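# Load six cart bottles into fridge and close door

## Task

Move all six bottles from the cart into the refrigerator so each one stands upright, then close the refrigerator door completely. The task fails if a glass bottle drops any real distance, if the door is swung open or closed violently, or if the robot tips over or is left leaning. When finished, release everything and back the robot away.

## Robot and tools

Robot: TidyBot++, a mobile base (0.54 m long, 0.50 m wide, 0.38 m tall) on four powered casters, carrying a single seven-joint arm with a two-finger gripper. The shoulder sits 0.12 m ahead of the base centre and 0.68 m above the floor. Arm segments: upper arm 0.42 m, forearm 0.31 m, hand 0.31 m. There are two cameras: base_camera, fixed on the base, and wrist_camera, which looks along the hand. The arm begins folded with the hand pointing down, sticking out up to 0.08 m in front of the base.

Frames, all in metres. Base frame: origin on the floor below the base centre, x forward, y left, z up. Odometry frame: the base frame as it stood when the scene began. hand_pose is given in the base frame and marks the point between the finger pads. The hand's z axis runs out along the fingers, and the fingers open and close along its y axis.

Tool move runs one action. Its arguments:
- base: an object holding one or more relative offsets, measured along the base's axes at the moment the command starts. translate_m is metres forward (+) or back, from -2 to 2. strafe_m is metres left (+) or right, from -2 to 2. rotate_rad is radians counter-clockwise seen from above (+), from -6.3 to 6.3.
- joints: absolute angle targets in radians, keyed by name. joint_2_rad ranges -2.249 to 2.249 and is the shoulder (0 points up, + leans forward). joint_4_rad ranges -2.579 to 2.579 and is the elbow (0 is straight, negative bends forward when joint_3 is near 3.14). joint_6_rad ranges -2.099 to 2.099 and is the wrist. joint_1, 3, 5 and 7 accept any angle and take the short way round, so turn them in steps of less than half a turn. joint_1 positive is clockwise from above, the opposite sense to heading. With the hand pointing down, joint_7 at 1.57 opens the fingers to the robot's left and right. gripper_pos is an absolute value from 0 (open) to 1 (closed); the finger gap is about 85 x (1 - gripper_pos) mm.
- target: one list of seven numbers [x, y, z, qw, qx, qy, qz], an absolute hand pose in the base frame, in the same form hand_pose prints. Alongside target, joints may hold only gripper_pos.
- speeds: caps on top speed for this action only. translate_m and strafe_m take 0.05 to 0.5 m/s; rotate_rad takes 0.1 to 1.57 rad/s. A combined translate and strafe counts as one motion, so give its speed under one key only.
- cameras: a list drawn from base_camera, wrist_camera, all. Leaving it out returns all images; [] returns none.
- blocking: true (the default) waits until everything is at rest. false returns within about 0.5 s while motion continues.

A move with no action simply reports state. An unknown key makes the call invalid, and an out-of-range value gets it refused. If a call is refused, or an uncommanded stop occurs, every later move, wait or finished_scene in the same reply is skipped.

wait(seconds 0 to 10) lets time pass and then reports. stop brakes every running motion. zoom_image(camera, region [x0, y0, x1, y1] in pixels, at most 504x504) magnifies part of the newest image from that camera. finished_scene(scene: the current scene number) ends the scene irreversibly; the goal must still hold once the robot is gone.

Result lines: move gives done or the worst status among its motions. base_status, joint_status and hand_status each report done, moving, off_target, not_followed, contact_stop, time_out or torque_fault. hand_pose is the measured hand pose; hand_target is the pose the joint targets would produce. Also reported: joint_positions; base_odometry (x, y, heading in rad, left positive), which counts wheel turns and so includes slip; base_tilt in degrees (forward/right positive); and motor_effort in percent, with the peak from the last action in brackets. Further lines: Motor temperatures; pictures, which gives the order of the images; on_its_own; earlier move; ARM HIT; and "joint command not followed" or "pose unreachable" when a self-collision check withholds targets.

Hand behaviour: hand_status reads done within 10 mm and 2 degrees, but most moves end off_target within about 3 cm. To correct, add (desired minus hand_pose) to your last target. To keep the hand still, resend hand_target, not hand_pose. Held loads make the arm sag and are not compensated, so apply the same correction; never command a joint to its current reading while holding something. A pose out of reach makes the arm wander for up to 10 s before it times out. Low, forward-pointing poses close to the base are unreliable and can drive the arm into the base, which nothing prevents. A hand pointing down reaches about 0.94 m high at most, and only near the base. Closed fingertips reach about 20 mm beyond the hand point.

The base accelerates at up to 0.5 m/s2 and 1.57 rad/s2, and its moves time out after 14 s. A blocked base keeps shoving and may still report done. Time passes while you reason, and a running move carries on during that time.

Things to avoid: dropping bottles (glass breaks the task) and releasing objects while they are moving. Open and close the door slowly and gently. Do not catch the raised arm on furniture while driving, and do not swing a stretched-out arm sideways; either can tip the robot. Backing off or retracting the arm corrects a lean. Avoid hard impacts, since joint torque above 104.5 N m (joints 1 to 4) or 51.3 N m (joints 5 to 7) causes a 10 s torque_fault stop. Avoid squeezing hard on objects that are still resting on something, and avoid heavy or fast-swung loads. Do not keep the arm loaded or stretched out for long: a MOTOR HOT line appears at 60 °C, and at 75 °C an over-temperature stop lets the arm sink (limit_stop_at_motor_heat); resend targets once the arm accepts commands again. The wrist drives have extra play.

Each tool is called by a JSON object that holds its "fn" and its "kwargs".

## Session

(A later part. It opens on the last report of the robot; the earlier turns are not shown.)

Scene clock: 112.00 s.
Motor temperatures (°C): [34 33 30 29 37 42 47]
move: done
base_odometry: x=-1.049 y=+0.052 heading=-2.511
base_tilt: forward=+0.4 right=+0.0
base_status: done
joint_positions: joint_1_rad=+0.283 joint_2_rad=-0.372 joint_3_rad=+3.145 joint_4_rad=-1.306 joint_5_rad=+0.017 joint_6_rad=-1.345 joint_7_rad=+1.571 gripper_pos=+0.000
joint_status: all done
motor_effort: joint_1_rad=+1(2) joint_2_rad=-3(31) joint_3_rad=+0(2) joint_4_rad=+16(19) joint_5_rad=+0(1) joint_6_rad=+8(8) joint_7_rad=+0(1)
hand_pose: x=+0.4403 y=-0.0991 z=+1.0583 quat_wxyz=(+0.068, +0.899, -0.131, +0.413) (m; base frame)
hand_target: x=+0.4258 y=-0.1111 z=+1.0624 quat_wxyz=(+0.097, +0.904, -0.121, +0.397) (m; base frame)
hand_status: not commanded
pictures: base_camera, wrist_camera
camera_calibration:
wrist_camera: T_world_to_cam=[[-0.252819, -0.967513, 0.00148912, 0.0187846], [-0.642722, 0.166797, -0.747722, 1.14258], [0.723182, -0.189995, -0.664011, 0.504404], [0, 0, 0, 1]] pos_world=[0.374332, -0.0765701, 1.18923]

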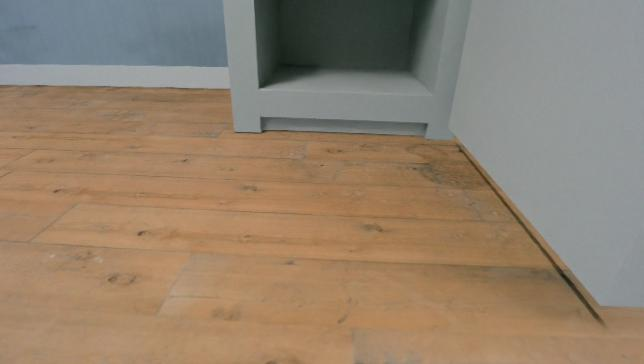

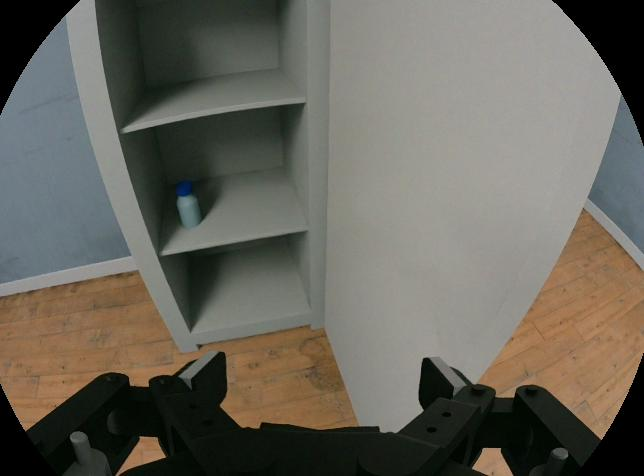

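{"fn": "move", "kwargs": {"base": {"translate_m": -0.391, "strafe_m": -0.02, "rotate_rad": -1.829}, "speeds": {"rotate_rad": 1.2}, "cameras": ["wrist_camera"]}}

{"fn": "move", "kwargs": {"base": {"translate_m": 0.3}, "joints": {"joint_1_rad": 0.535, "joint_2_rad": 0.115, "joint_4_rad": -1.15, "joint_6_rad": -0.925}}}

{"fn": "zoom_image", "kwargs": {"camera": "wrist_camera", "region": [150, 226, 550, 476]}}

Scene clock: 115.73 s.
Motor temperatures (°C): [34 33 30 29 37 41 47]
move: done
base_odometry: x=-0.745 y=+0.299 heading=+1.945
base_tilt: forward=+0.4 right=+0.0
base_status: done
joint_positions: joint_1_rad=+0.288 joint_2_rad=-0.368 joint_3_rad=+3.143 joint_4_rad=-1.306 joint_5_rad=+0.018 joint_6_rad=-1.349 joint_7_rad=+1.571 gripper_pos=+0.000
joint_status: not commanded
motor_effort: joint_1_rad=+0(1) joint_2_rad=-3(7) joint_3_rad=+1(2) joint_4_rad=+16(17) joint_5_rad=+0(1) joint_6_rad=+7(8) joint_7_rad=+0(1)
hand_pose: x=+0.4407 y=-0.1002 z=+1.0561 quat_wxyz=(+0.068, +0.900, -0.133, +0.409) (m; base frame)
hand_target: x=+0.4258 y=-0.1111 z=+1.0624 quat_wxyz=(+0.097, +0.904, -0.121, +0.397) (m; base frame)
hand_status: not commanded
pictures: wrist_camera
camera_calibration:
wrist_camera: T_world_to_cam=[[-0.256438, -0.966557, 0.00266262, 0.0181921], [-0.648027, 0.169883, -0.742429, 1.13835], [0.717148, -0.192112, -0.66992, 0.511136], [0, 0, 0, 1]] pos_world=[0.375788, -0.0776078, 1.18752]

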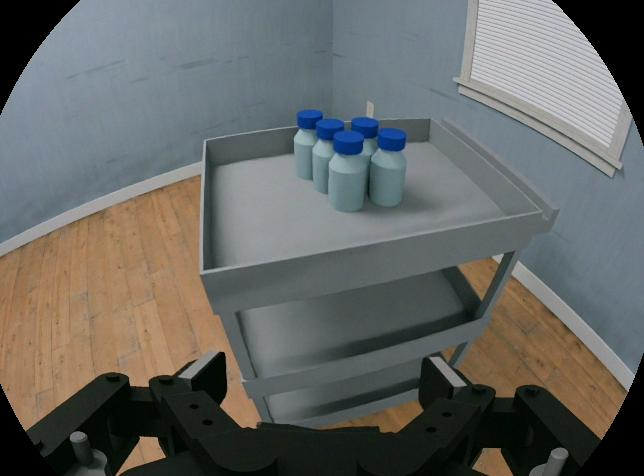

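Scene clock: 117.60 s.
Motor temperatures (°C): [34 33 30 30 37 41 47]
move: done
base_odometry: x=-0.855 y=+0.578 heading=+1.944
base_tilt: forward=+0.4 right=+0.0
base_status: done
joint_positions: joint_1_rad=+0.518 joint_2_rad=+0.117 joint_3_rad=+3.143 joint_4_rad=-1.193 joint_5_rad=+0.018 joint_6_rad=-0.982 joint_7_rad=+1.571 gripper_pos=+0.000
joint_status: all done
motor_effort: joint_1_rad=+0(2) joint_2_rad=-22(27) joint_3_rad=-1(1) joint_4_rad=+19(20) joint_5_rad=+0(1) joint_6_rad=+7(9) joint_7_rad=+0(1)
hand_pose: x=+0.6265 y=-0.2941 z=+0.9750 quat_wxyz=(+0.115, +0.881, -0.232, +0.396) (m; base frame)
hand_target: x=+0.6301 y=-0.3172 z=+1.0141 quat_wxyz=(+0.158, +0.864, -0.209, +0.431) (m; base frame)
hand_status: not commanded
pictures: base_camera, wrist_camera
camera_calibration:
wrist_camera: T_world_to_cam=[[-0.464997, -0.885293, 0.00586148, 0.0301301], [-0.599208, 0.309844, -0.738205, 1.23798], [0.651711, -0.346776, -0.674551, 0.286366], [0, 0, 0, 1]] pos_world=[0.569192, -0.257604, 1.10688]

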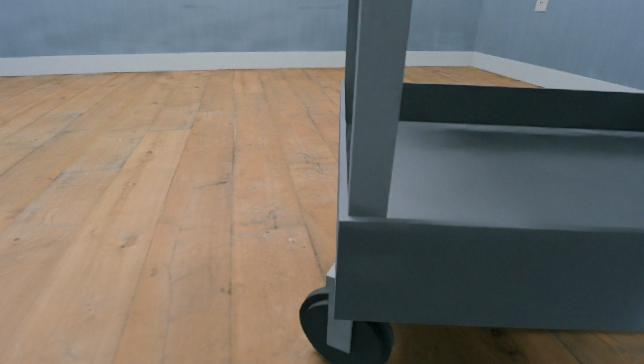

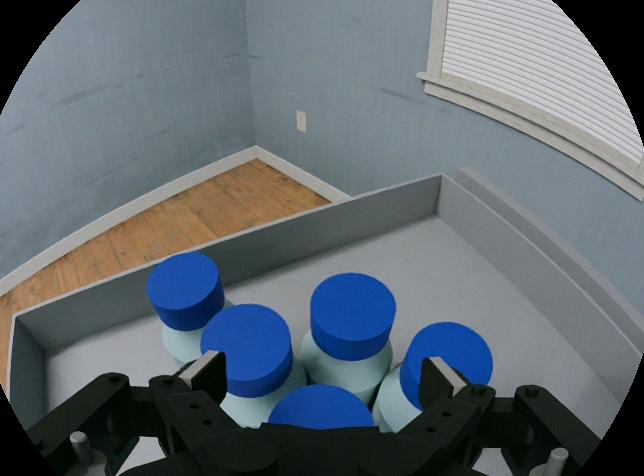

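Scaled by 1.260.

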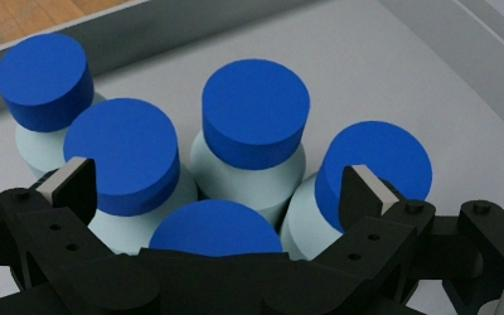

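{"fn": "move", "kwargs": {"joints": {"joint_2_rad": 0.06, "joint_4_rad": -1.484, "joint_6_rad": -0.679}}}

{"fn": "zoom_image", "kwargs": {"camera": "wrist_camera", "region": [150, 226, 550, 476]}}

Scene clock: 120.00 s.
Motor temperatures (°C): [34 33 30 30 37 41 47]
move: done
base_odometry: x=-0.855 y=+0.578 heading=+1.944
base_tilt: forward=+0.4 right=+0.0
base_status: not commanded
joint_positions: joint_1_rad=+0.518 joint_2_rad=+0.074 joint_3_rad=+3.143 joint_4_rad=-1.459 joint_5_rad=+0.018 joint_6_rad=-0.736 joint_7_rad=+1.571 gripper_pos=+0.000
joint_status: all done
motor_effort: joint_1_rad=+1(1) joint_2_rad=-21(23) joint_3_rad=+0(1) joint_4_rad=+19(21) joint_5_rad=+0(1) joint_6_rad=+8(9) joint_7_rad=+0(1)
hand_pose: x=+0.6245 y=-0.2919 z=+0.9132 quat_wxyz=(+0.117, +0.877, -0.229, +0.406) (m; base frame)
hand_target: x=+0.6191 y=-0.3073 z=+0.9216 quat_wxyz=(+0.151, +0.873, -0.204, +0.417) (m; base frame)
hand_status: not commanded
pictures: base_camera, wrist_camera
camera_calibration:
wrist_camera: T_world_to_cam=[[-0.461219, -0.887256, 0.00737996, 0.0271574], [-0.585377, 0.298023, -0.754, 1.19287], [0.666792, -0.352079, -0.656833, 0.219558], [0, 0, 0, 1]] pos_world=[0.564406, -0.254106, 1.04344]

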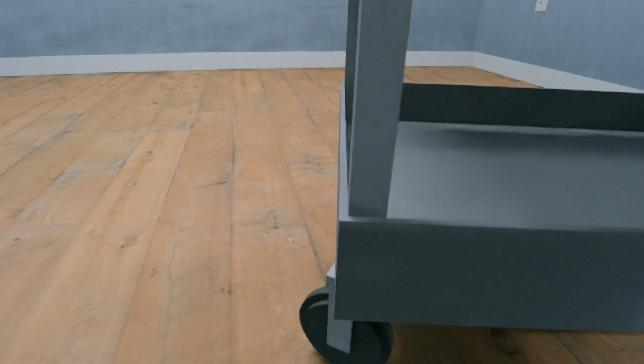

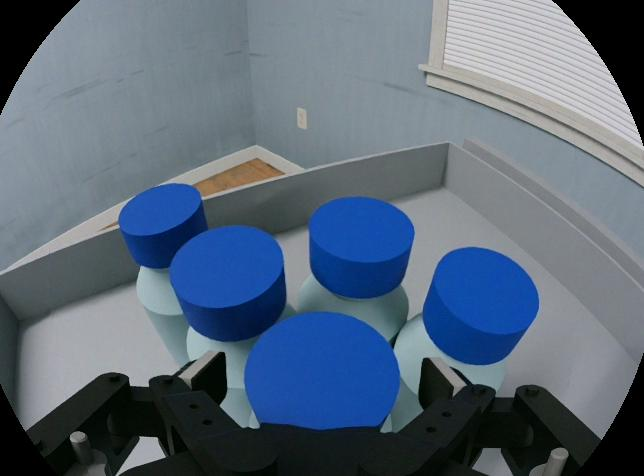

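Scaled by 1.260.

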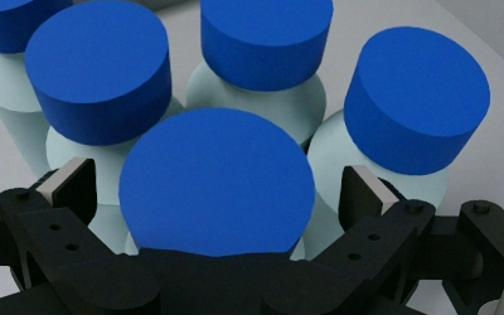

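{"fn": "move", "kwargs": {"joints": {"gripper_pos": 0.5}, "cameras": []}}

{"fn": "move", "kwargs": {"joints": {"joint_2_rad": 0.13, "joint_4_rad": -0.91, "joint_6_rad": -1.22, "gripper_pos": 0.62}, "cameras": ["wrist_camera"]}}

Scene clock: 122.23 s.
Motor temperatures (°C): [34 33 30 30 37 41 47]
move: off_target
base_odometry: x=-0.855 y=+0.578 heading=+1.944
base_tilt: forward=+0.4 right=+0.0
base_status: not commanded
joint_positions: joint_1_rad=+0.518 joint_2_rad=+0.073 joint_3_rad=+3.143 joint_4_rad=-1.460 joint_5_rad=+0.018 joint_6_rad=-0.734 joint_7_rad=+1.571 gripper_pos=+0.420
joint_status: gripper_pos off_target (ended at +0.420, target +0.500)
motor_effort: joint_1_rad=+1(1) joint_2_rad=-21(22) joint_3_rad=+0(1) joint_4_rad=+19(20) joint_5_rad=+1(1) joint_6_rad=+8(9) joint_7_rad=+0(1)
hand_pose: x=+0.6246 y=-0.2920 z=+0.9138 quat_wxyz=(+0.117, +0.876, -0.229, +0.407) (m; base frame)
hand_target: x=+0.6191 y=-0.3073 z=+0.9216 quat_wxyz=(+0.151, +0.873, -0.204, +0.417) (m; base frame)
hand_status: not commanded
pictures: none
No camera images: "cameras" was empty.

Scene clock: 124.30 s.
Motor temperatures (°C): [34 33 30 30 37 41 47]
move: off_target
base_odometry: x=-0.855 y=+0.578 heading=+1.944
base_tilt: forward=+0.4 right=+0.0
base_status: not commanded
joint_positions: joint_1_rad=+0.519 joint_2_rad=+0.128 joint_3_rad=+3.143 joint_4_rad=-0.978 joint_5_rad=+0.018 joint_6_rad=-1.183 joint_7_rad=+1.571 gripper_pos=+0.420
joint_status: joint_4_rad off_target (ended at -0.978, target -0.910); gripper_pos off_target (ended at +0.420, target +0.620); the others done
motor_effort: joint_1_rad=+1(1) joint_2_rad=-25(28) joint_3_rad=+1(1) joint_4_rad=+22(25) joint_5_rad=+0(1) joint_6_rad=+10(11) joint_7_rad=+0(1)
hand_pose: x=+0.6109 y=-0.2861 z=+1.0352 quat_wxyz=(+0.115, +0.880, -0.234, +0.397) (m; base frame)
hand_target: x=+0.5981 y=-0.3011 z=+1.0606 quat_wxyz=(+0.149, +0.877, -0.220, +0.401) (m; base frame)
hand_status: not commanded
pictures: wrist_camera
camera_calibration:
wrist_camera: T_world_to_cam=[[-0.46826, -0.883577, 0.00493468, 0.0330637], [-0.595426, 0.311416, -0.7406, 1.27121], [0.65284, -0.349732, -0.671928, 0.335594], [0, 0, 0, 1]] pos_world=[0.553303, -0.249292, 1.16679]

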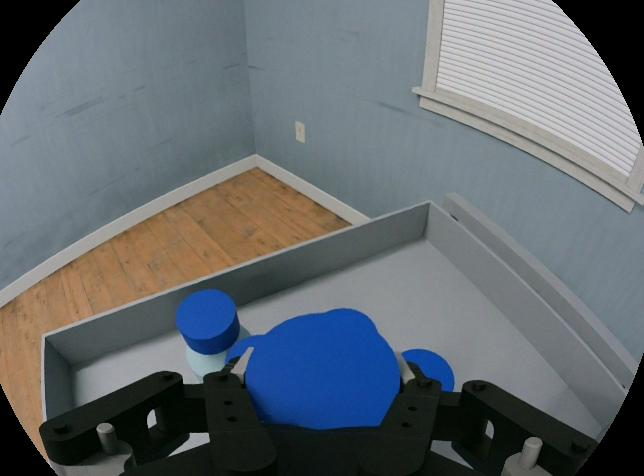

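{"fn": "move", "kwargs": {"joints": {"joint_2_rad": -0.12, "joint_4_rad": -1.12, "joint_6_rad": -1.30}, "base": {"translate_m": -0.2}, "cameras": []}}

Scene clock: 128.47 s.
Motor temperatures (°C): [34 33 29 30 37 41 47]
move: done
base_odometry: x=-0.782 y=+0.392 heading=+1.943
base_tilt: forward=+0.4 right=+0.0
base_status: done
joint_positions: joint_1_rad=+0.525 joint_2_rad=-0.114 joint_3_rad=+3.143 joint_4_rad=-1.115 joint_5_rad=+0.018 joint_6_rad=-1.268 joint_7_rad=+1.571 gripper_pos=+0.420
joint_status: all done
motor_effort: joint_1_rad=+0(2) joint_2_rad=-16(31) joint_3_rad=+0(2) joint_4_rad=+21(23) joint_5_rad=+0(1) joint_6_rad=+10(12) joint_7_rad=-1(1)
hand_pose: x=+0.5106 y=-0.2323 z=+1.0691 quat_wxyz=(+0.119, +0.875, -0.237, +0.405) (m; base frame)
hand_target: x=+0.4950 y=-0.2404 z=+1.0623 quat_wxyz=(+0.144, +0.885, -0.223, +0.383) (m; base frame)
hand_status: not commanded
pictures: none
No camera images: "cameras" was empty.

{"fn": "move", "kwargs": {"joints": {"joint_1_rad": 0.27, "joint_2_rad": -0.37, "joint_4_rad": -1.27, "joint_6_rad": -1.40}, "base": {"translate_m": -0.215, "strafe_m": 0.3535, "rotate_rad": 1.829}, "speeds": {"rotate_rad": 1.2}, "cameras": ["wrist_camera"]}}

{"fn": "move", "kwargs": {"joints": {"joint_1_rad": 0.27, "joint_2_rad": 0.37, "joint_4_rad": -1.814, "joint_6_rad": 0.006}, "base": {"translate_m": 0.35}, "speeds": {"translate_m": 0.3}}}

Scene clock: 131.87 s.
Motor temperatures (°C): [34 33 29 30 37 41 47]
move: done
base_odometry: x=-1.033 y=+0.063 heading=-2.512
base_tilt: forward=+0.4 right=+0.0
base_status: done
joint_positions: joint_1_rad=+0.278 joint_2_rad=-0.359 joint_3_rad=+3.138 joint_4_rad=-1.266 joint_5_rad=+0.023 joint_6_rad=-1.366 joint_7_rad=+1.571 gripper_pos=+0.420
joint_status: all done
motor_effort: joint_1_rad=+1(3) joint_2_rad=-6(21) joint_3_rad=+0(5) joint_4_rad=+20(22) joint_5_rad=+0(4) joint_6_rad=+10(11) joint_7_rad=+0(1)
hand_pose: x=+0.4425 y=-0.0964 z=+1.0685 quat_wxyz=(+0.069, +0.898, -0.126, +0.415) (m; base frame)
hand_target: x=+0.4290 y=-0.1019 z=+1.0624 quat_wxyz=(+0.091, +0.906, -0.107, +0.399) (m; base frame)
hand_status: not commanded
pictures: wrist_camera
camera_calibration:
wrist_camera: T_world_to_cam=[[-0.245047, -0.96947, 0.00889598, 0.0103115], [-0.64142, 0.155234, -0.751321, 1.1533], [0.727003, -0.189815, -0.659877, 0.504041], [0, 0, 0, 1]] pos_world=[0.37584, -0.0733604, 1.19902]

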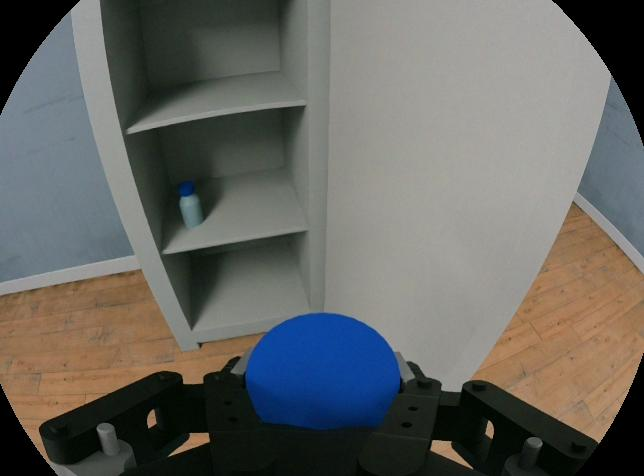

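Scene clock: 134.33 s.
Motor temperatures (°C): [34 33 29 30 37 41 47]
move: done
base_odometry: x=-1.316 y=-0.143 heading=-2.511
base_tilt: forward=+0.4 right=+0.0
base_status: done
joint_positions: joint_1_rad=+0.278 joint_2_rad=+0.384 joint_3_rad=+3.138 joint_4_rad=-1.811 joint_5_rad=+0.023 joint_6_rad=-0.076 joint_7_rad=+1.571 gripper_pos=+0.420
joint_status: all done
motor_effort: joint_1_rad=+0(2) joint_2_rad=-33(37) joint_3_rad=-1(2) joint_4_rad=+20(23) joint_5_rad=+0(1) joint_6_rad=+11(12) joint_7_rad=+0(1)
hand_pose: x=+0.7455 y=-0.1755 z=+0.6875 quat_wxyz=(+0.063, +0.900, -0.114, +0.417) (m; base frame)
hand_target: x=+0.7602 y=-0.1759 z=+0.7156 quat_wxyz=(+0.086, +0.883, -0.073, +0.455) (m; base frame)
hand_status: not commanded
pictures: base_camera, wrist_camera
camera_calibration:
wrist_camera: T_world_to_cam=[[-0.217969, -0.975933, 0.00666959, -0.00848204], [-0.644196, 0.138737, -0.752173, 1.07347], [0.733145, -0.168247, -0.658932, 0.0158527], [0, 0, 0, 1]] pos_world=[0.678055, -0.154541, 0.817939]

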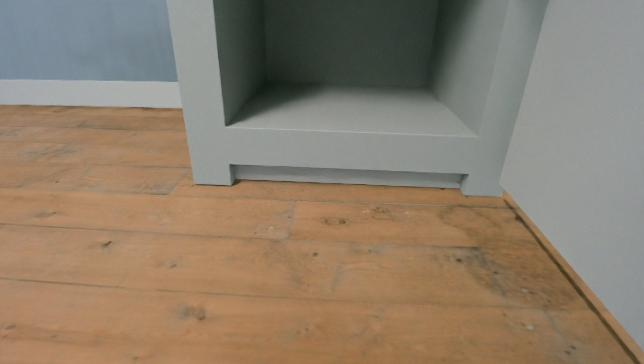

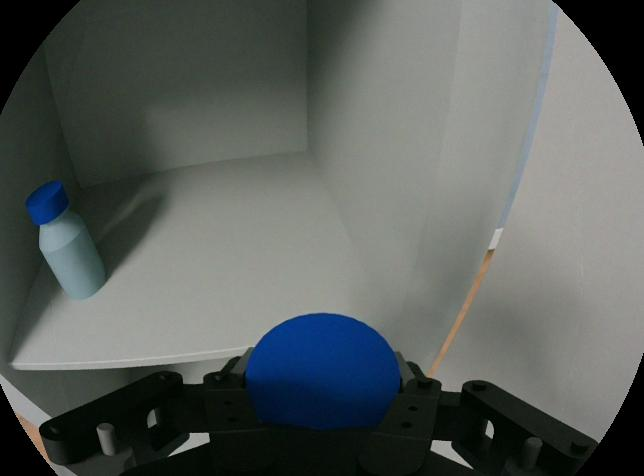

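{"fn": "move", "kwargs": {"base": {"translate_m": 0.27}, "speeds": {"translate_m": 0.2}, "cameras": ["wrist_camera"]}}

{"fn": "move", "kwargs": {"joints": {"joint_2_rad": 0.425, "joint_4_rad": -1.868, "joint_6_rad": 0.115}, "cameras": ["wrist_camera"]}}

Scene clock: 137.37 s.
Motor temperatures (°C): [34 33 29 30 37 41 47]
move: done
base_odometry: x=-1.534 y=-0.303 heading=-2.510
base_tilt: forward=+0.4 right=+0.0
base_status: done
joint_positions: joint_1_rad=+0.278 joint_2_rad=+0.384 joint_3_rad=+3.138 joint_4_rad=-1.815 joint_5_rad=+0.023 joint_6_rad=-0.067 joint_7_rad=+1.571 gripper_pos=+0.420
joint_status: not commanded
motor_effort: joint_1_rad=+0(1) joint_2_rad=-33(35) joint_3_rad=-1(2) joint_4_rad=+20(21) joint_5_rad=+0(1) joint_6_rad=+11(12) joint_7_rad=+0(1)
hand_pose: x=+0.7457 y=-0.1756 z=+0.6874 quat_wxyz=(+0.063, +0.899, -0.114, +0.419) (m; base frame)
hand_target: x=+0.7602 y=-0.1759 z=+0.7156 quat_wxyz=(+0.086, +0.883, -0.073, +0.455) (m; base frame)
hand_status: not commanded
pictures: wrist_camera
camera_calibration:
wrist_camera: T_world_to_cam=[[-0.218067, -0.975909, 0.00692548, -0.00867624], [-0.640841, 0.137837, -0.755198, 1.07288], [0.73605, -0.169122, -0.65546, 0.0109079], [0, 0, 0, 1]] pos_world=[0.677624, -0.154505, 0.817446]

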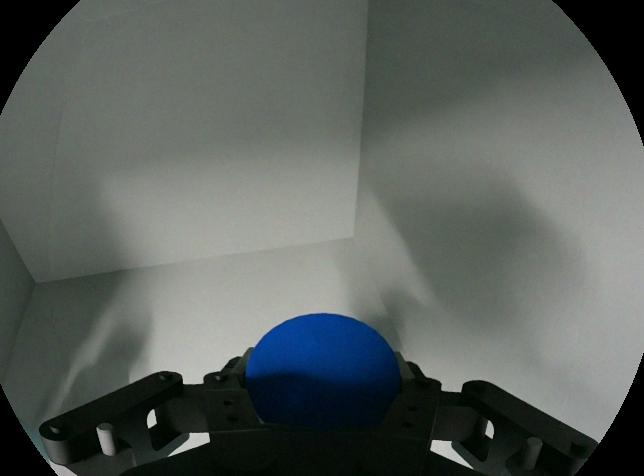

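Scene clock: 138.43 s.
Motor temperatures (°C): [34 33 29 30 37 41 47]
move: done
base_odometry: x=-1.534 y=-0.303 heading=-2.510
base_tilt: forward=+0.4 right=+0.0
base_status: not commanded
joint_positions: joint_1_rad=+0.278 joint_2_rad=+0.431 joint_3_rad=+3.138 joint_4_rad=-1.866 joint_5_rad=+0.023 joint_6_rad=+0.043 joint_7_rad=+1.571 gripper_pos=+0.420
joint_status: all done
motor_effort: joint_1_rad=+0(1) joint_2_rad=-33(36) joint_3_rad=+0(1) joint_4_rad=+19(21) joint_5_rad=+0(0) joint_6_rad=+11(12) joint_7_rad=-1(1)
hand_pose: x=+0.7471 y=-0.1752 z=+0.6586 quat_wxyz=(+0.063, +0.896, -0.113, +0.425) (m; base frame)
hand_target: x=+0.7608 y=-0.1742 z=+0.6797 quat_wxyz=(+0.083, +0.883, -0.072, +0.456) (m; base frame)
hand_status: not commanded
pictures: wrist_camera
camera_calibration:
wrist_camera: T_world_to_cam=[[-0.21625, -0.97632, 0.00591012, -0.00851573], [-0.631808, 0.135322, -0.763221, 1.05008], [0.744349, -0.168781, -0.64611, -0.0212433], [0, 0, 0, 1]] pos_world=[0.67742, -0.153999, 0.787769]

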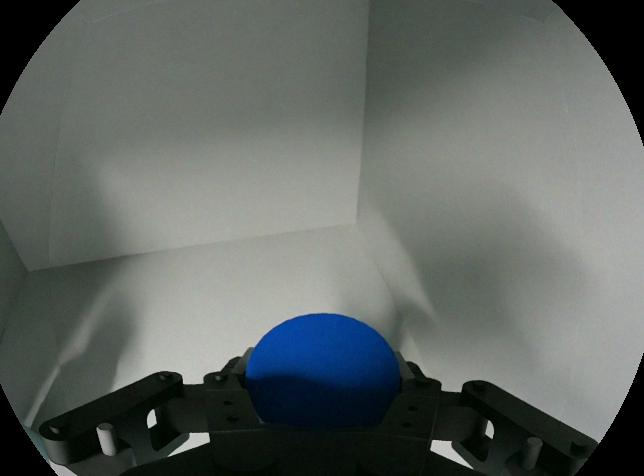

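{"fn": "move", "kwargs": {"joints": {"joint_2_rad": 0.443, "joint_4_rad": -1.872, "joint_6_rad": 0.12}, "cameras": []}}

{"fn": "move", "kwargs": {"joints": {"joint_2_rad": 0.458, "joint_4_rad": -1.876, "joint_6_rad": 0.13}, "cameras": []}}

{"fn": "move", "kwargs": {"joints": {"joint_2_rad": 0.472, "joint_4_rad": -1.88, "joint_6_rad": 0.14}, "cameras": ["wrist_camera"]}}

Scene clock: 139.47 s.
Motor temperatures (°C): [34 33 29 30 37 42 47]
move: done
base_odometry: x=-1.534 y=-0.303 heading=-2.510
base_tilt: forward=+0.4 right=+0.0
base_status: not commanded
joint_positions: joint_1_rad=+0.278 joint_2_rad=+0.442 joint_3_rad=+3.138 joint_4_rad=-1.867 joint_5_rad=+0.023 joint_6_rad=+0.046 joint_7_rad=+1.571 gripper_pos=+0.420
joint_status: all done
motor_effort: joint_1_rad=+1(1) joint_2_rad=-34(35) joint_3_rad=+0(1) joint_4_rad=+19(20) joint_5_rad=+0(0) joint_6_rad=+11(12) joint_7_rad=+0(1)
hand_pose: x=+0.7469 y=-0.1751 z=+0.6515 quat_wxyz=(+0.062, +0.898, -0.113, +0.420) (m; base frame)
hand_target: x=+0.7600 y=-0.1739 z=+0.6670 quat_wxyz=(+0.082, +0.887, -0.072, +0.448) (m; base frame)
hand_status: not commanded
pictures: none
No camera images: "cameras" was empty.

Scene clock: 140.07 s.
Motor temperatures (°C): [34 33 29 30 37 42 47]
move: done
base_odometry: x=-1.534 y=-0.303 heading=-2.510
base_tilt: forward=+0.4 right=+0.0
base_status: not commanded
joint_positions: joint_1_rad=+0.278 joint_2_rad=+0.454 joint_3_rad=+3.138 joint_4_rad=-1.869 joint_5_rad=+0.023 joint_6_rad=+0.055 joint_7_rad=+1.571 gripper_pos=+0.420
joint_status: all done
motor_effort: joint_1_rad=+0(1) joint_2_rad=-33(36) joint_3_rad=-1(1) joint_4_rad=+19(19) joint_5_rad=+0(0) joint_6_rad=+10(11) joint_7_rad=+0(1)
hand_pose: x=+0.7476 y=-0.1753 z=+0.6453 quat_wxyz=(+0.062, +0.899, -0.113, +0.419) (m; base frame)
hand_target: x=+0.7600 y=-0.1737 z=+0.6576 quat_wxyz=(+0.081, +0.889, -0.072, +0.444) (m; base frame)
hand_status: not commanded
pictures: none
No camera images: "cameras" was empty.

Scene clock: 140.60 s.
Motor temperatures (°C): [34 33 29 30 37 42 47]
move: done
base_odometry: x=-1.534 y=-0.303 heading=-2.510
base_tilt: forward=+0.4 right=+0.0
base_status: not commanded
joint_positions: joint_1_rad=+0.278 joint_2_rad=+0.458 joint_3_rad=+3.138 joint_4_rad=-1.870 joint_5_rad=+0.023 joint_6_rad=+0.066 joint_7_rad=+1.571 gripper_pos=+0.420
joint_status: all done
motor_effort: joint_1_rad=+0(1) joint_2_rad=-33(33) joint_3_rad=-1(1) joint_4_rad=+18(19) joint_5_rad=+0(0) joint_6_rad=+10(11) joint_7_rad=+0(1)
hand_pose: x=+0.7494 y=-0.1757 z=+0.6453 quat_wxyz=(+0.062, +0.898, -0.113, +0.422) (m; base frame)
hand_target: x=+0.7599 y=-0.1735 z=+0.6489 quat_wxyz=(+0.080, +0.891, -0.073, +0.441) (m; base frame)
hand_status: not commanded
pictures: wrist_camera
camera_calibration:
wrist_camera: T_world_to_cam=[[-0.21588, -0.976407, 0.00510367, -0.008196], [-0.636535, 0.136768, -0.759024, 1.04257], [0.740418, -0.167106, -0.651043, -0.0251982], [0, 0, 0, 1]] pos_world=[0.68052, -0.154803, 0.774972]

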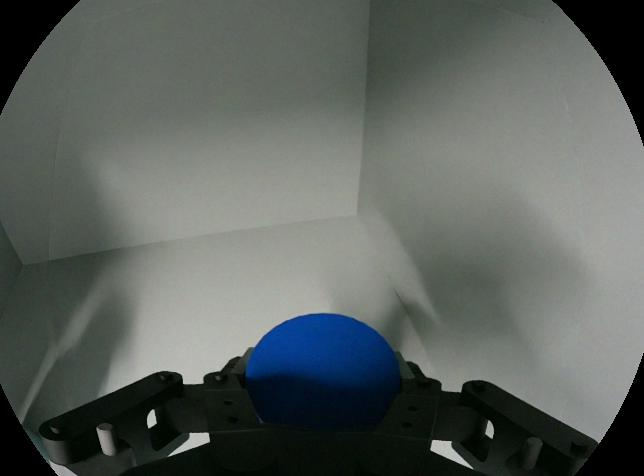

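{"fn": "move", "kwargs": {"joints": {"gripper_pos": 0.08}, "cameras": ["wrist_camera"]}}

{"fn": "move", "kwargs": {"base": {"translate_m": -0.25}, "speeds": {"translate_m": 0.35}, "cameras": ["wrist_camera"]}}

{"fn": "move", "kwargs": {"base": {"translate_m": -0.35}, "joints": {"joint_1_rad": 0.0, "joint_2_rad": -0.37, "joint_4_rad": -1.27, "joint_6_rad": -1.40, "gripper_pos": 0.0}, "cameras": []}}

{"fn": "move", "kwargs": {"base": {"translate_m": -0.743, "strafe_m": 0.124, "rotate_rad": -1.829}, "speeds": {"rotate_rad": 1.2}, "cameras": ["wrist_camera"]}}

Scene clock: 142.63 s.
Motor temperatures (°C): [34 33 29 30 37 42 47]
move: done
base_odometry: x=-1.534 y=-0.303 heading=-2.510
base_tilt: forward=+0.4 right=+0.0
base_status: not commanded
joint_positions: joint_1_rad=+0.278 joint_2_rad=+0.458 joint_3_rad=+3.138 joint_4_rad=-1.870 joint_5_rad=+0.023 joint_6_rad=+0.089 joint_7_rad=+1.571 gripper_pos=+0.080
joint_status: all done
motor_effort: joint_1_rad=+0(1) joint_2_rad=-29(33) joint_3_rad=+0(1) joint_4_rad=+15(18) joint_5_rad=+0(1) joint_6_rad=+8(10) joint_7_rad=+0(1)
hand_pose: x=+0.7537 y=-0.1768 z=+0.6506 quat_wxyz=(+0.063, +0.893, -0.113, +0.432) (m; base frame)
hand_target: x=+0.7599 y=-0.1735 z=+0.6489 quat_wxyz=(+0.080, +0.891, -0.073, +0.441) (m; base frame)
hand_status: not commanded
pictures: wrist_camera
camera_calibration:
wrist_camera: T_world_to_cam=[[-0.215701, -0.976441, 0.0059735, -0.00902637], [-0.620053, 0.132242, -0.773334, 1.04551], [0.754326, -0.170513, -0.63397, -0.0472732], [0, 0, 0, 1]] pos_world=[0.681983, -0.155134, 0.778611]

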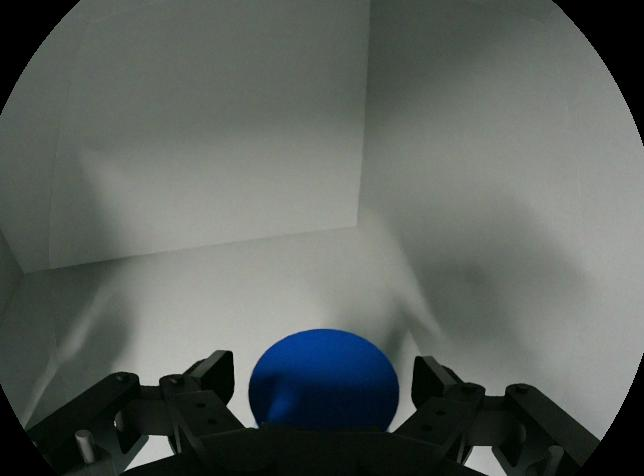

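Scene clock: 144.30 s.
Motor temperatures (°C): [34 33 29 30 37 42 47]
move: done
base_odometry: x=-1.332 y=-0.155 heading=-2.509
base_tilt: forward=+0.4 right=+0.0
base_status: done
joint_positions: joint_1_rad=+0.275 joint_2_rad=+0.458 joint_3_rad=+3.139 joint_4_rad=-1.871 joint_5_rad=+0.023 joint_6_rad=+0.091 joint_7_rad=+1.571 gripper_pos=+0.080
joint_status: not commanded
motor_effort: joint_1_rad=+0(5) joint_2_rad=-30(33) joint_3_rad=-1(3) joint_4_rad=+15(17) joint_5_rad=+0(1) joint_6_rad=+7(8) joint_7_rad=-1(1)
hand_pose: x=+0.7539 y=-0.1759 z=+0.6503 quat_wxyz=(+0.063, +0.893, -0.112, +0.432) (m; base frame)
hand_target: x=+0.7599 y=-0.1735 z=+0.6489 quat_wxyz=(+0.080, +0.891, -0.073, +0.441) (m; base frame)
hand_status: not commanded
pictures: wrist_camera
camera_calibration:
wrist_camera: T_world_to_cam=[[-0.214298, -0.976746, 0.00656073, -0.00959684], [-0.619792, 0.130785, -0.773791, 1.04515], [0.75494, -0.169889, -0.633406, -0.0482188], [0, 0, 0, 1]] pos_world=[0.682121, -0.154256, 0.778249]

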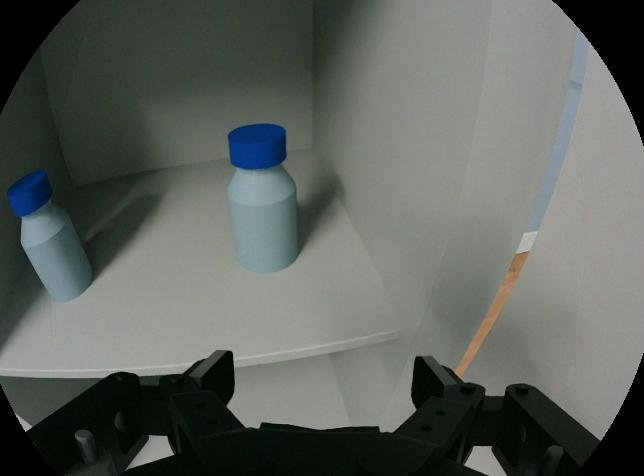

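Scene clock: 146.93 s.
Motor temperatures (°C): [34 33 29 30 37 42 47]
move: done
base_odometry: x=-1.050 y=+0.052 heading=-2.508
base_tilt: forward=+0.4 right=+0.0
base_status: done
joint_positions: joint_1_rad=+0.018 joint_2_rad=-0.371 joint_3_rad=+3.140 joint_4_rad=-1.308 joint_5_rad=+0.023 joint_6_rad=-1.345 joint_7_rad=+1.571 gripper_pos=+0.000
joint_status: all done
motor_effort: joint_1_rad=+1(1) joint_2_rad=-3(33) joint_3_rad=+0(1) joint_4_rad=+16(19) joint_5_rad=+0(1) joint_6_rad=+7(9) joint_7_rad=+0(1)
hand_pose: x=+0.4554 y=-0.0106 z=+1.0574 quat_wxyz=(+0.015, +0.909, -0.009, +0.417) (m; base frame)
hand_target: x=+0.4449 y=-0.0155 z=+1.0624 quat_wxyz=(+0.037, +0.912, +0.016, +0.408) (m; base frame)
hand_status: not commanded
pictures: none
No camera images: "cameras" was empty.

Scene clock: 149.83 s.
Motor temperatures (°C): [34 33 29 30 37 41 47]
move: done
base_odometry: x=-0.377 y=+0.392 heading=+1.946
base_tilt: forward=+0.4 right=+0.0
base_status: done
joint_positions: joint_1_rad=+0.014 joint_2_rad=-0.366 joint_3_rad=+3.142 joint_4_rad=-1.308 joint_5_rad=+0.023 joint_6_rad=-1.347 joint_7_rad=+1.571 gripper_pos=+0.000
joint_status: not commanded
motor_effort: joint_1_rad=+0(1) joint_2_rad=-4(7) joint_3_rad=+0(2) joint_4_rad=+16(18) joint_5_rad=+0(1) joint_6_rad=+8(8) joint_7_rad=+0(1)
hand_pose: x=+0.4569 y=-0.0104 z=+1.0550 quat_wxyz=(+0.014, +0.910, -0.008, +0.413) (m; base frame)
hand_target: x=+0.4449 y=-0.0155 z=+1.0624 quat_wxyz=(+0.037, +0.912, +0.016, +0.408) (m; base frame)
hand_status: not commanded
pictures: wrist_camera
camera_calibration:
wrist_camera: T_world_to_cam=[[0.0132372, -0.999886, 0.00723918, -0.0192445], [-0.671719, -0.0142551, -0.740669, 1.13983], [0.740688, 0.00494171, -0.671831, 0.509338], [0, 0, 0, 1]] pos_world=[0.388639, -0.00551088, 1.18656]

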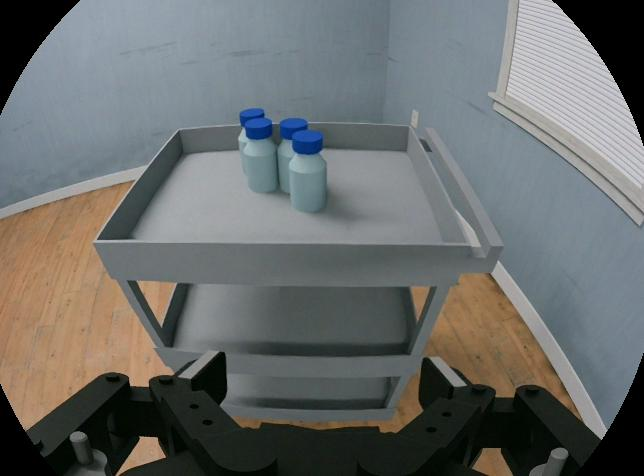

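{"fn": "move", "kwargs": {"base": {"translate_m": 0.31, "strafe_m": 0.01}, "joints": {"joint_1_rad": 0.0, "joint_2_rad": 0.033, "joint_4_rad": -1.22, "joint_6_rad": -0.918}}}

{"fn": "zoom_image", "kwargs": {"camera": "wrist_camera", "region": [150, 226, 550, 476]}}

Scene clock: 152.50 s.
Motor temperatures (°C): [34 33 29 30 37 41 47]
move: done
base_odometry: x=-0.500 y=+0.677 heading=+1.946
base_tilt: forward=+0.4 right=-0.1
base_status: done
joint_positions: joint_1_rad=+0.014 joint_2_rad=+0.042 joint_3_rad=+3.142 joint_4_rad=-1.262 joint_5_rad=+0.023 joint_6_rad=-0.974 joint_7_rad=+1.571 gripper_pos=+0.000
joint_status: all done
motor_effort: joint_1_rad=+0(1) joint_2_rad=-19(26) joint_3_rad=-1(1) joint_4_rad=+19(20) joint_5_rad=+0(1) joint_6_rad=+7(9) joint_7_rad=+0(1)
hand_pose: x=+0.6763 y=-0.0124 z=+0.9832 quat_wxyz=(+0.015, +0.908, -0.004, +0.419) (m; base frame)
hand_target: x=+0.6883 y=-0.0122 z=+1.0251 quat_wxyz=(+0.039, +0.884, +0.026, +0.465) (m; base frame)
hand_status: not commanded
pictures: base_camera, wrist_camera
camera_calibration:
wrist_camera: T_world_to_cam=[[0.0208775, -0.999716, 0.0114762, -0.0329441], [-0.663022, -0.0224358, -0.748263, 1.23553], [0.748309, 0.00801289, -0.663302, 0.285049], [0, 0, 0, 1]] pos_world=[0.606567, -0.00749869, 1.11395]

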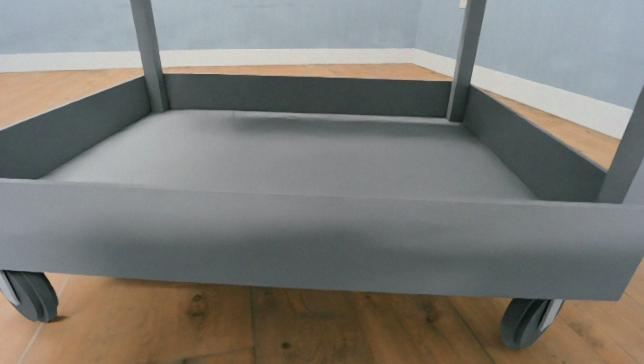

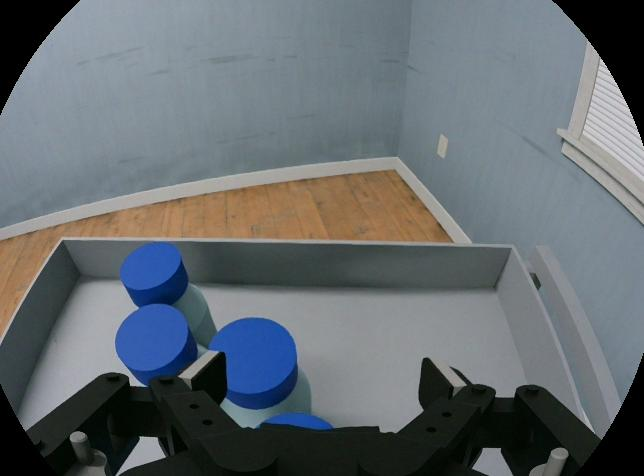

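Scaled by 1.260.

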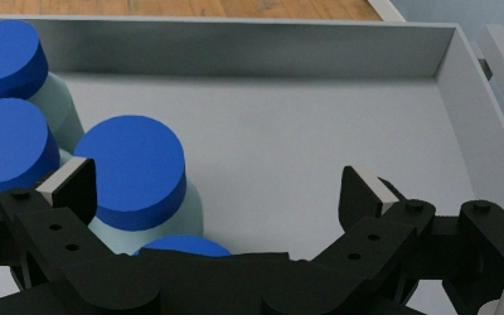

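{"fn": "move", "kwargs": {"joints": {"joint_1_rad": -0.03, "joint_2_rad": -0.041, "joint_4_rad": -1.587, "joint_6_rad": -0.676}}}

{"fn": "zoom_image", "kwargs": {"camera": "wrist_camera", "region": [150, 226, 550, 476]}}

Scene clock: 155.17 s.
Motor temperatures (°C): [34 33 29 30 37 41 47]
move: done
base_odometry: x=-0.500 y=+0.677 heading=+1.946
base_tilt: forward=+0.4 right=+0.0
base_status: not commanded
joint_positions: joint_1_rad=-0.012 joint_2_rad=-0.027 joint_3_rad=+3.142 joint_4_rad=-1.562 joint_5_rad=+0.023 joint_6_rad=-0.733 joint_7_rad=+1.571 gripper_pos=+0.000
joint_status: all done
motor_effort: joint_1_rad=+1(1) joint_2_rad=-17(20) joint_3_rad=+0(1) joint_4_rad=+19(21) joint_5_rad=+0(1) joint_6_rad=+7(8) joint_7_rad=+0(1)
hand_pose: x=+0.6606 y=+0.0032 z=+0.9142 quat_wxyz=(+0.008, +0.906, +0.010, +0.423) (m; base frame)
hand_target: x=+0.6636 y=+0.0070 z=+0.9216 quat_wxyz=(+0.029, +0.895, +0.047, +0.443) (m; base frame)
hand_status: not commanded
pictures: base_camera, wrist_camera
camera_calibration:
wrist_camera: T_world_to_cam=[[0.0524921, -0.998542, 0.0126175, -0.0381758], [-0.654444, -0.0439413, -0.754832, 1.17424], [0.754286, 0.0313653, -0.655796, 0.240024], [0, 0, 0, 1]] pos_world=[0.589435, 0.00594931, 1.04425]

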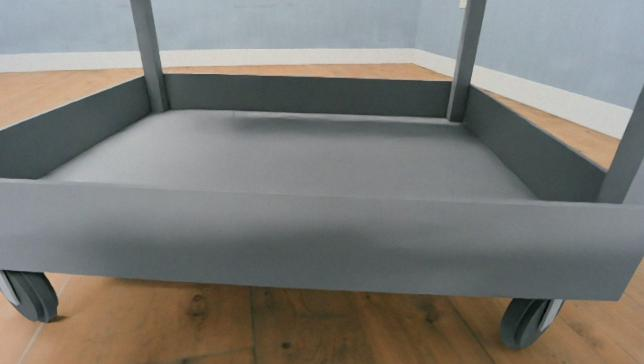

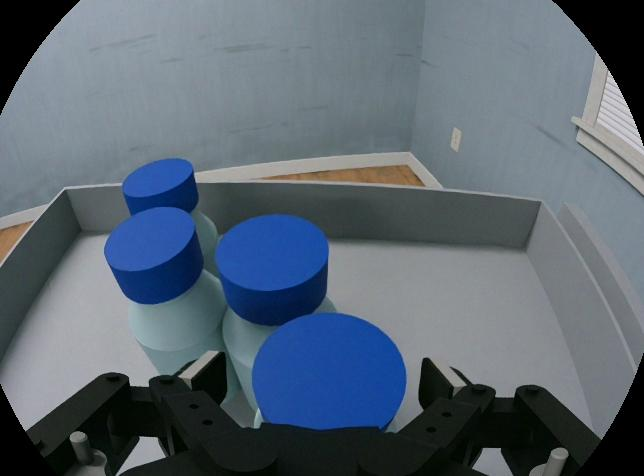

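Scaled by 1.260.

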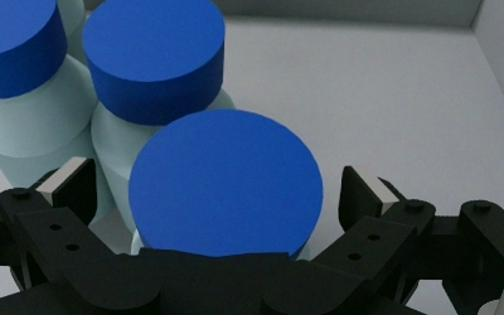

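{"fn": "move", "kwargs": {"joints": {"gripper_pos": 0.5}, "cameras": []}}

{"fn": "move", "kwargs": {"joints": {"joint_2_rad": 0.05, "joint_4_rad": -0.99, "joint_6_rad": -1.19, "gripper_pos": 0.62}, "cameras": ["wrist_camera"]}}

{"fn": "move", "kwargs": {"joints": {"joint_2_rad": -0.12, "joint_4_rad": -1.12, "joint_6_rad": -1.30}, "base": {"translate_m": -0.2}, "cameras": ["wrist_camera"]}}

Scene clock: 156.70 s.
Motor temperatures (°C): [34 33 29 30 37 41 47]
move: off_target
base_odometry: x=-0.500 y=+0.677 heading=+1.946
base_tilt: forward=+0.4 right=+0.0
base_status: not commanded
joint_positions: joint_1_rad=-0.013 joint_2_rad=-0.029 joint_3_rad=+3.142 joint_4_rad=-1.562 joint_5_rad=+0.023 joint_6_rad=-0.731 joint_7_rad=+1.571 gripper_pos=+0.420
joint_status: gripper_pos off_target (ended at +0.420, target +0.500)
motor_effort: joint_1_rad=+0(2) joint_2_rad=-18(18) joint_3_rad=-2(2) joint_4_rad=+19(20) joint_5_rad=+0(1) joint_6_rad=+8(9) joint_7_rad=+0(0)
hand_pose: x=+0.6604 y=+0.0031 z=+0.9150 quat_wxyz=(+0.008, +0.905, +0.010, +0.424) (m; base frame)
hand_target: x=+0.6636 y=+0.0070 z=+0.9216 quat_wxyz=(+0.029, +0.895, +0.047, +0.443) (m; base frame)
hand_status: not commanded
pictures: none
No camera images: "cameras" was empty.

Scene clock: 158.77 s.
Motor temperatures (°C): [34 33 29 30 37 41 47]
move: off_target
base_odometry: x=-0.500 y=+0.677 heading=+1.946
base_tilt: forward=+0.4 right=-0.1
base_status: not commanded
joint_positions: joint_1_rad=-0.014 joint_2_rad=+0.048 joint_3_rad=+3.142 joint_4_rad=-1.057 joint_5_rad=+0.023 joint_6_rad=-1.153 joint_7_rad=+1.572 gripper_pos=+0.420
joint_status: joint_4_rad off_target (ended at -1.057, target -0.990); gripper_pos off_target (ended at +0.420, target +0.620); the others done
motor_effort: joint_1_rad=+0(1) joint_2_rad=-23(24) joint_3_rad=+0(1) joint_4_rad=+21(26) joint_5_rad=+0(1) joint_6_rad=+10(13) joint_7_rad=+0(1)
hand_pose: x=+0.6607 y=+0.0023 z=+1.0460 quat_wxyz=(+0.009, +0.904, +0.006, +0.428) (m; base frame)
hand_target: x=+0.6572 y=+0.0016 z=+1.0709 quat_wxyz=(+0.032, +0.897, +0.033, +0.440) (m; base frame)
hand_status: not commanded
pictures: wrist_camera
camera_calibration:
wrist_camera: T_world_to_cam=[[0.0447956, -0.998939, 0.0106901, -0.0335868], [-0.647377, -0.0371771, -0.761263, 1.27577], [0.760852, 0.0271807, -0.648356, 0.314337], [0, 0, 0, 1]] pos_world=[0.588246, 0.00533446, 1.17536]

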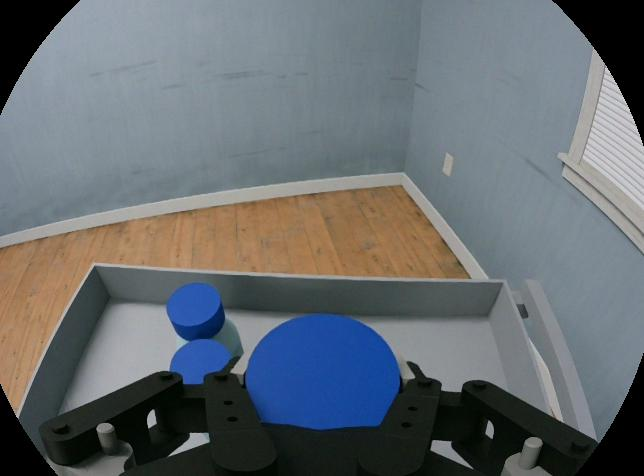

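Scene clock: 160.50 s.
Motor temperatures (°C): [34 33 29 30 37 41 47]
move: done
base_odometry: x=-0.427 y=+0.491 heading=+1.946
base_tilt: forward=+0.4 right=+0.0
base_status: done
joint_positions: joint_1_rad=-0.017 joint_2_rad=-0.115 joint_3_rad=+3.142 joint_4_rad=-1.116 joint_5_rad=+0.023 joint_6_rad=-1.267 joint_7_rad=+1.572 gripper_pos=+0.420
joint_status: all done
motor_effort: joint_1_rad=+0(2) joint_2_rad=-16(28) joint_3_rad=-1(2) joint_4_rad=+20(23) joint_5_rad=+1(1) joint_6_rad=+10(12) joint_7_rad=+0(1)
hand_pose: x=+0.5741 y=+0.0021 z=+1.0700 quat_wxyz=(+0.008, +0.906, +0.006, +0.424) (m; base frame)
hand_target: x=+0.5653 y=-0.0017 z=+1.0623 quat_wxyz=(+0.031, +0.912, +0.032, +0.408) (m; base frame)
hand_status: not commanded
pictures: wrist_camera
camera_calibration:
wrist_camera: T_world_to_cam=[[0.0455661, -0.99892, 0.00903845, -0.0288081], [-0.654459, -0.0366867, -0.755207, 1.23558], [0.754723, 0.0284965, -0.655425, 0.406867], [0, 0, 0, 1]] pos_world=[0.502874, 0.00495788, 1.20005]

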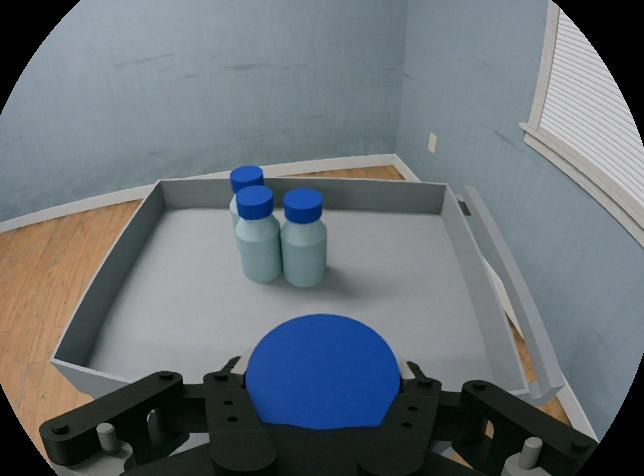

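{"fn": "move", "kwargs": {"joints": {"joint_1_rad": 0.068, "joint_2_rad": -0.37, "joint_4_rad": -1.27, "joint_6_rad": -1.40}, "base": {"translate_m": -0.176, "strafe_m": 0.721, "rotate_rad": 1.826}, "speeds": {"rotate_rad": 1.2}, "cameras": ["wrist_camera"]}}

{"fn": "move", "kwargs": {"joints": {"joint_2_rad": 0.326, "joint_4_rad": -1.88, "joint_6_rad": 0.03}, "base": {"translate_m": 0.35}, "speeds": {"translate_m": 0.3}}}

Scene clock: 164.53 s.
Motor temperatures (°C): [34 33 29 30 37 41 47]
move: done
base_odometry: x=-1.034 y=+0.063 heading=-2.512
base_tilt: forward=+0.4 right=+0.0
base_status: done
joint_positions: joint_1_rad=+0.052 joint_2_rad=-0.354 joint_3_rad=+3.143 joint_4_rad=-1.266 joint_5_rad=+0.025 joint_6_rad=-1.367 joint_7_rad=+1.572 gripper_pos=+0.420
joint_status: all done
motor_effort: joint_1_rad=+0(2) joint_2_rad=-6(18) joint_3_rad=+0(4) joint_4_rad=+19(22) joint_5_rad=+0(2) joint_6_rad=+10(11) joint_7_rad=-1(1)
hand_pose: x=+0.4574 y=-0.0246 z=+1.0666 quat_wxyz=(+0.023, +0.908, -0.027, +0.418) (m; base frame)
hand_target: x=+0.4431 y=-0.0376 z=+1.0624 quat_wxyz=(+0.050, +0.912, -0.015, +0.406) (m; base frame)
hand_status: not commanded
pictures: wrist_camera
camera_calibration:
wrist_camera: T_world_to_cam=[[-0.0275929, -0.999586, 0.00820957, -0.0158334], [-0.664259, 0.012198, -0.747403, 1.15298], [0.746993, -0.0260763, -0.66432, 0.505184], [0, 0, 0, 1]] pos_world=[0.388073, -0.0167176, 1.19748]

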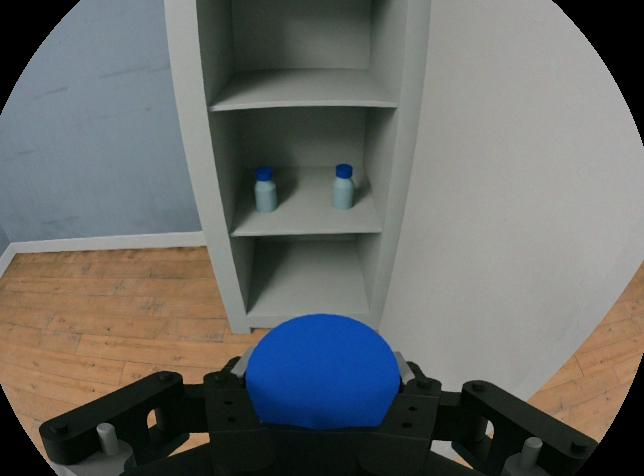

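Scene clock: 167.00 s.
Motor temperatures (°C): [34 33 29 30 37 41 47]
move: done
base_odometry: x=-1.317 y=-0.144 heading=-2.511
base_tilt: forward=+0.4 right=+0.0
base_status: done
joint_positions: joint_1_rad=+0.053 joint_2_rad=+0.341 joint_3_rad=+3.143 joint_4_rad=-1.876 joint_5_rad=+0.025 joint_6_rad=-0.052 joint_7_rad=+1.572 gripper_pos=+0.420
joint_status: all done
motor_effort: joint_1_rad=+0(1) joint_2_rad=-32(36) joint_3_rad=+0(1) joint_4_rad=+20(24) joint_5_rad=+0(1) joint_6_rad=+10(12) joint_7_rad=+0(1)
hand_pose: x=+0.7484 y=-0.0332 z=+0.6891 quat_wxyz=(+0.018, +0.906, -0.013, +0.422) (m; base frame)
hand_target: x=+0.7614 y=-0.0419 z=+0.7167 quat_wxyz=(+0.039, +0.886, +0.016, +0.463) (m; base frame)
hand_status: not commanded
pictures: base_camera, wrist_camera
camera_calibration:
wrist_camera: T_world_to_cam=[[0.00199167, -0.999948, 0.00999893, -0.0366851], [-0.656786, -0.00884801, -0.754025, 1.06259], [0.754074, -0.00506539, -0.65677, 0.026979], [0, 0, 0, 1]] pos_world=[0.677622, -0.0271447, 0.819304]

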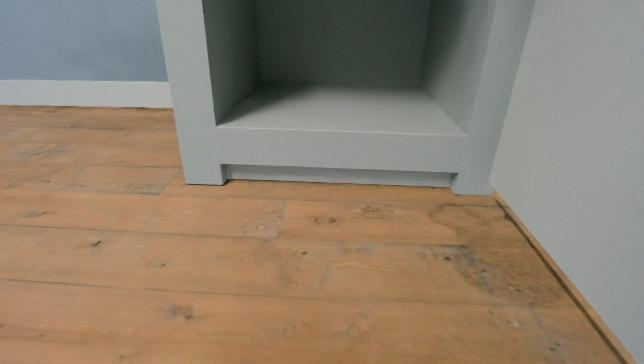

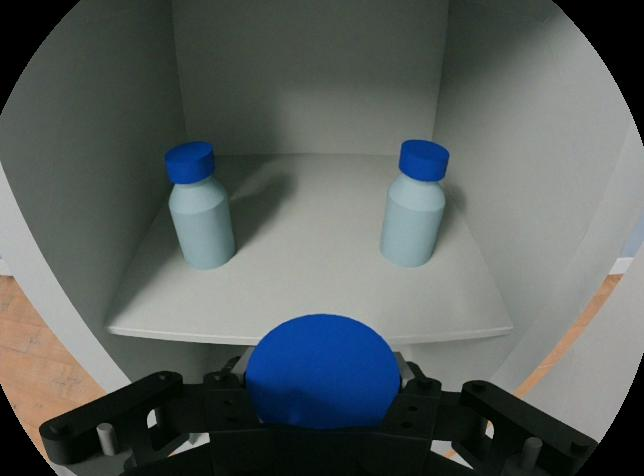

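{"fn": "move", "kwargs": {"base": {"translate_m": 0.28, "strafe_m": 0.012}, "speeds": {"translate_m": 0.2}, "cameras": ["wrist_camera"]}}

Scene clock: 171.83 s.
Motor temperatures (°C): [34 33 29 30 37 42 47]
move: done
base_odometry: x=-1.536 y=-0.318 heading=-2.511
base_tilt: forward=+0.4 right=+0.0
base_status: done
joint_positions: joint_1_rad=+0.054 joint_2_rad=+0.341 joint_3_rad=+3.143 joint_4_rad=-1.881 joint_5_rad=+0.025 joint_6_rad=-0.042 joint_7_rad=+1.572 gripper_pos=+0.420
joint_status: not commanded
motor_effort: joint_1_rad=+1(2) joint_2_rad=-31(34) joint_3_rad=+0(2) joint_4_rad=+20(21) joint_5_rad=+0(0) joint_6_rad=+10(11) joint_7_rad=+0(1)
hand_pose: x=+0.7483 y=-0.0340 z=+0.6888 quat_wxyz=(+0.018, +0.905, -0.014, +0.424) (m; base frame)
hand_target: x=+0.7614 y=-0.0419 z=+0.7167 quat_wxyz=(+0.039, +0.886, +0.016, +0.463) (m; base frame)
hand_status: not commanded
pictures: wrist_camera
camera_calibration:
wrist_camera: T_world_to_cam=[[0.000732383, -0.999949, 0.0100989, -0.0366183], [-0.653501, -0.00812271, -0.756882, 1.0618], [0.756925, -0.00604532, -0.653474, 0.0223814], [0, 0, 0, 1]] pos_world=[0.676972, -0.0278565, 0.818651]

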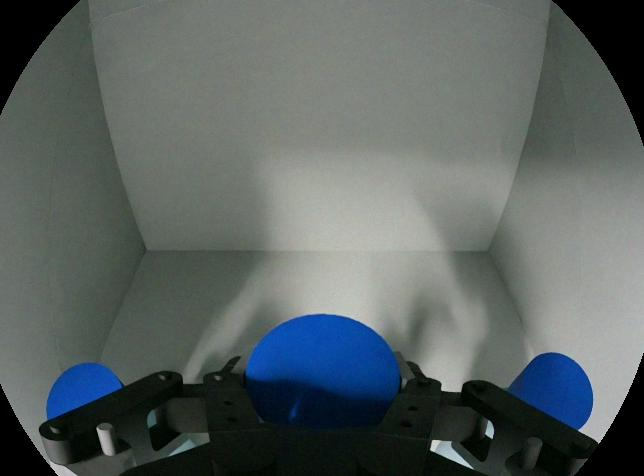

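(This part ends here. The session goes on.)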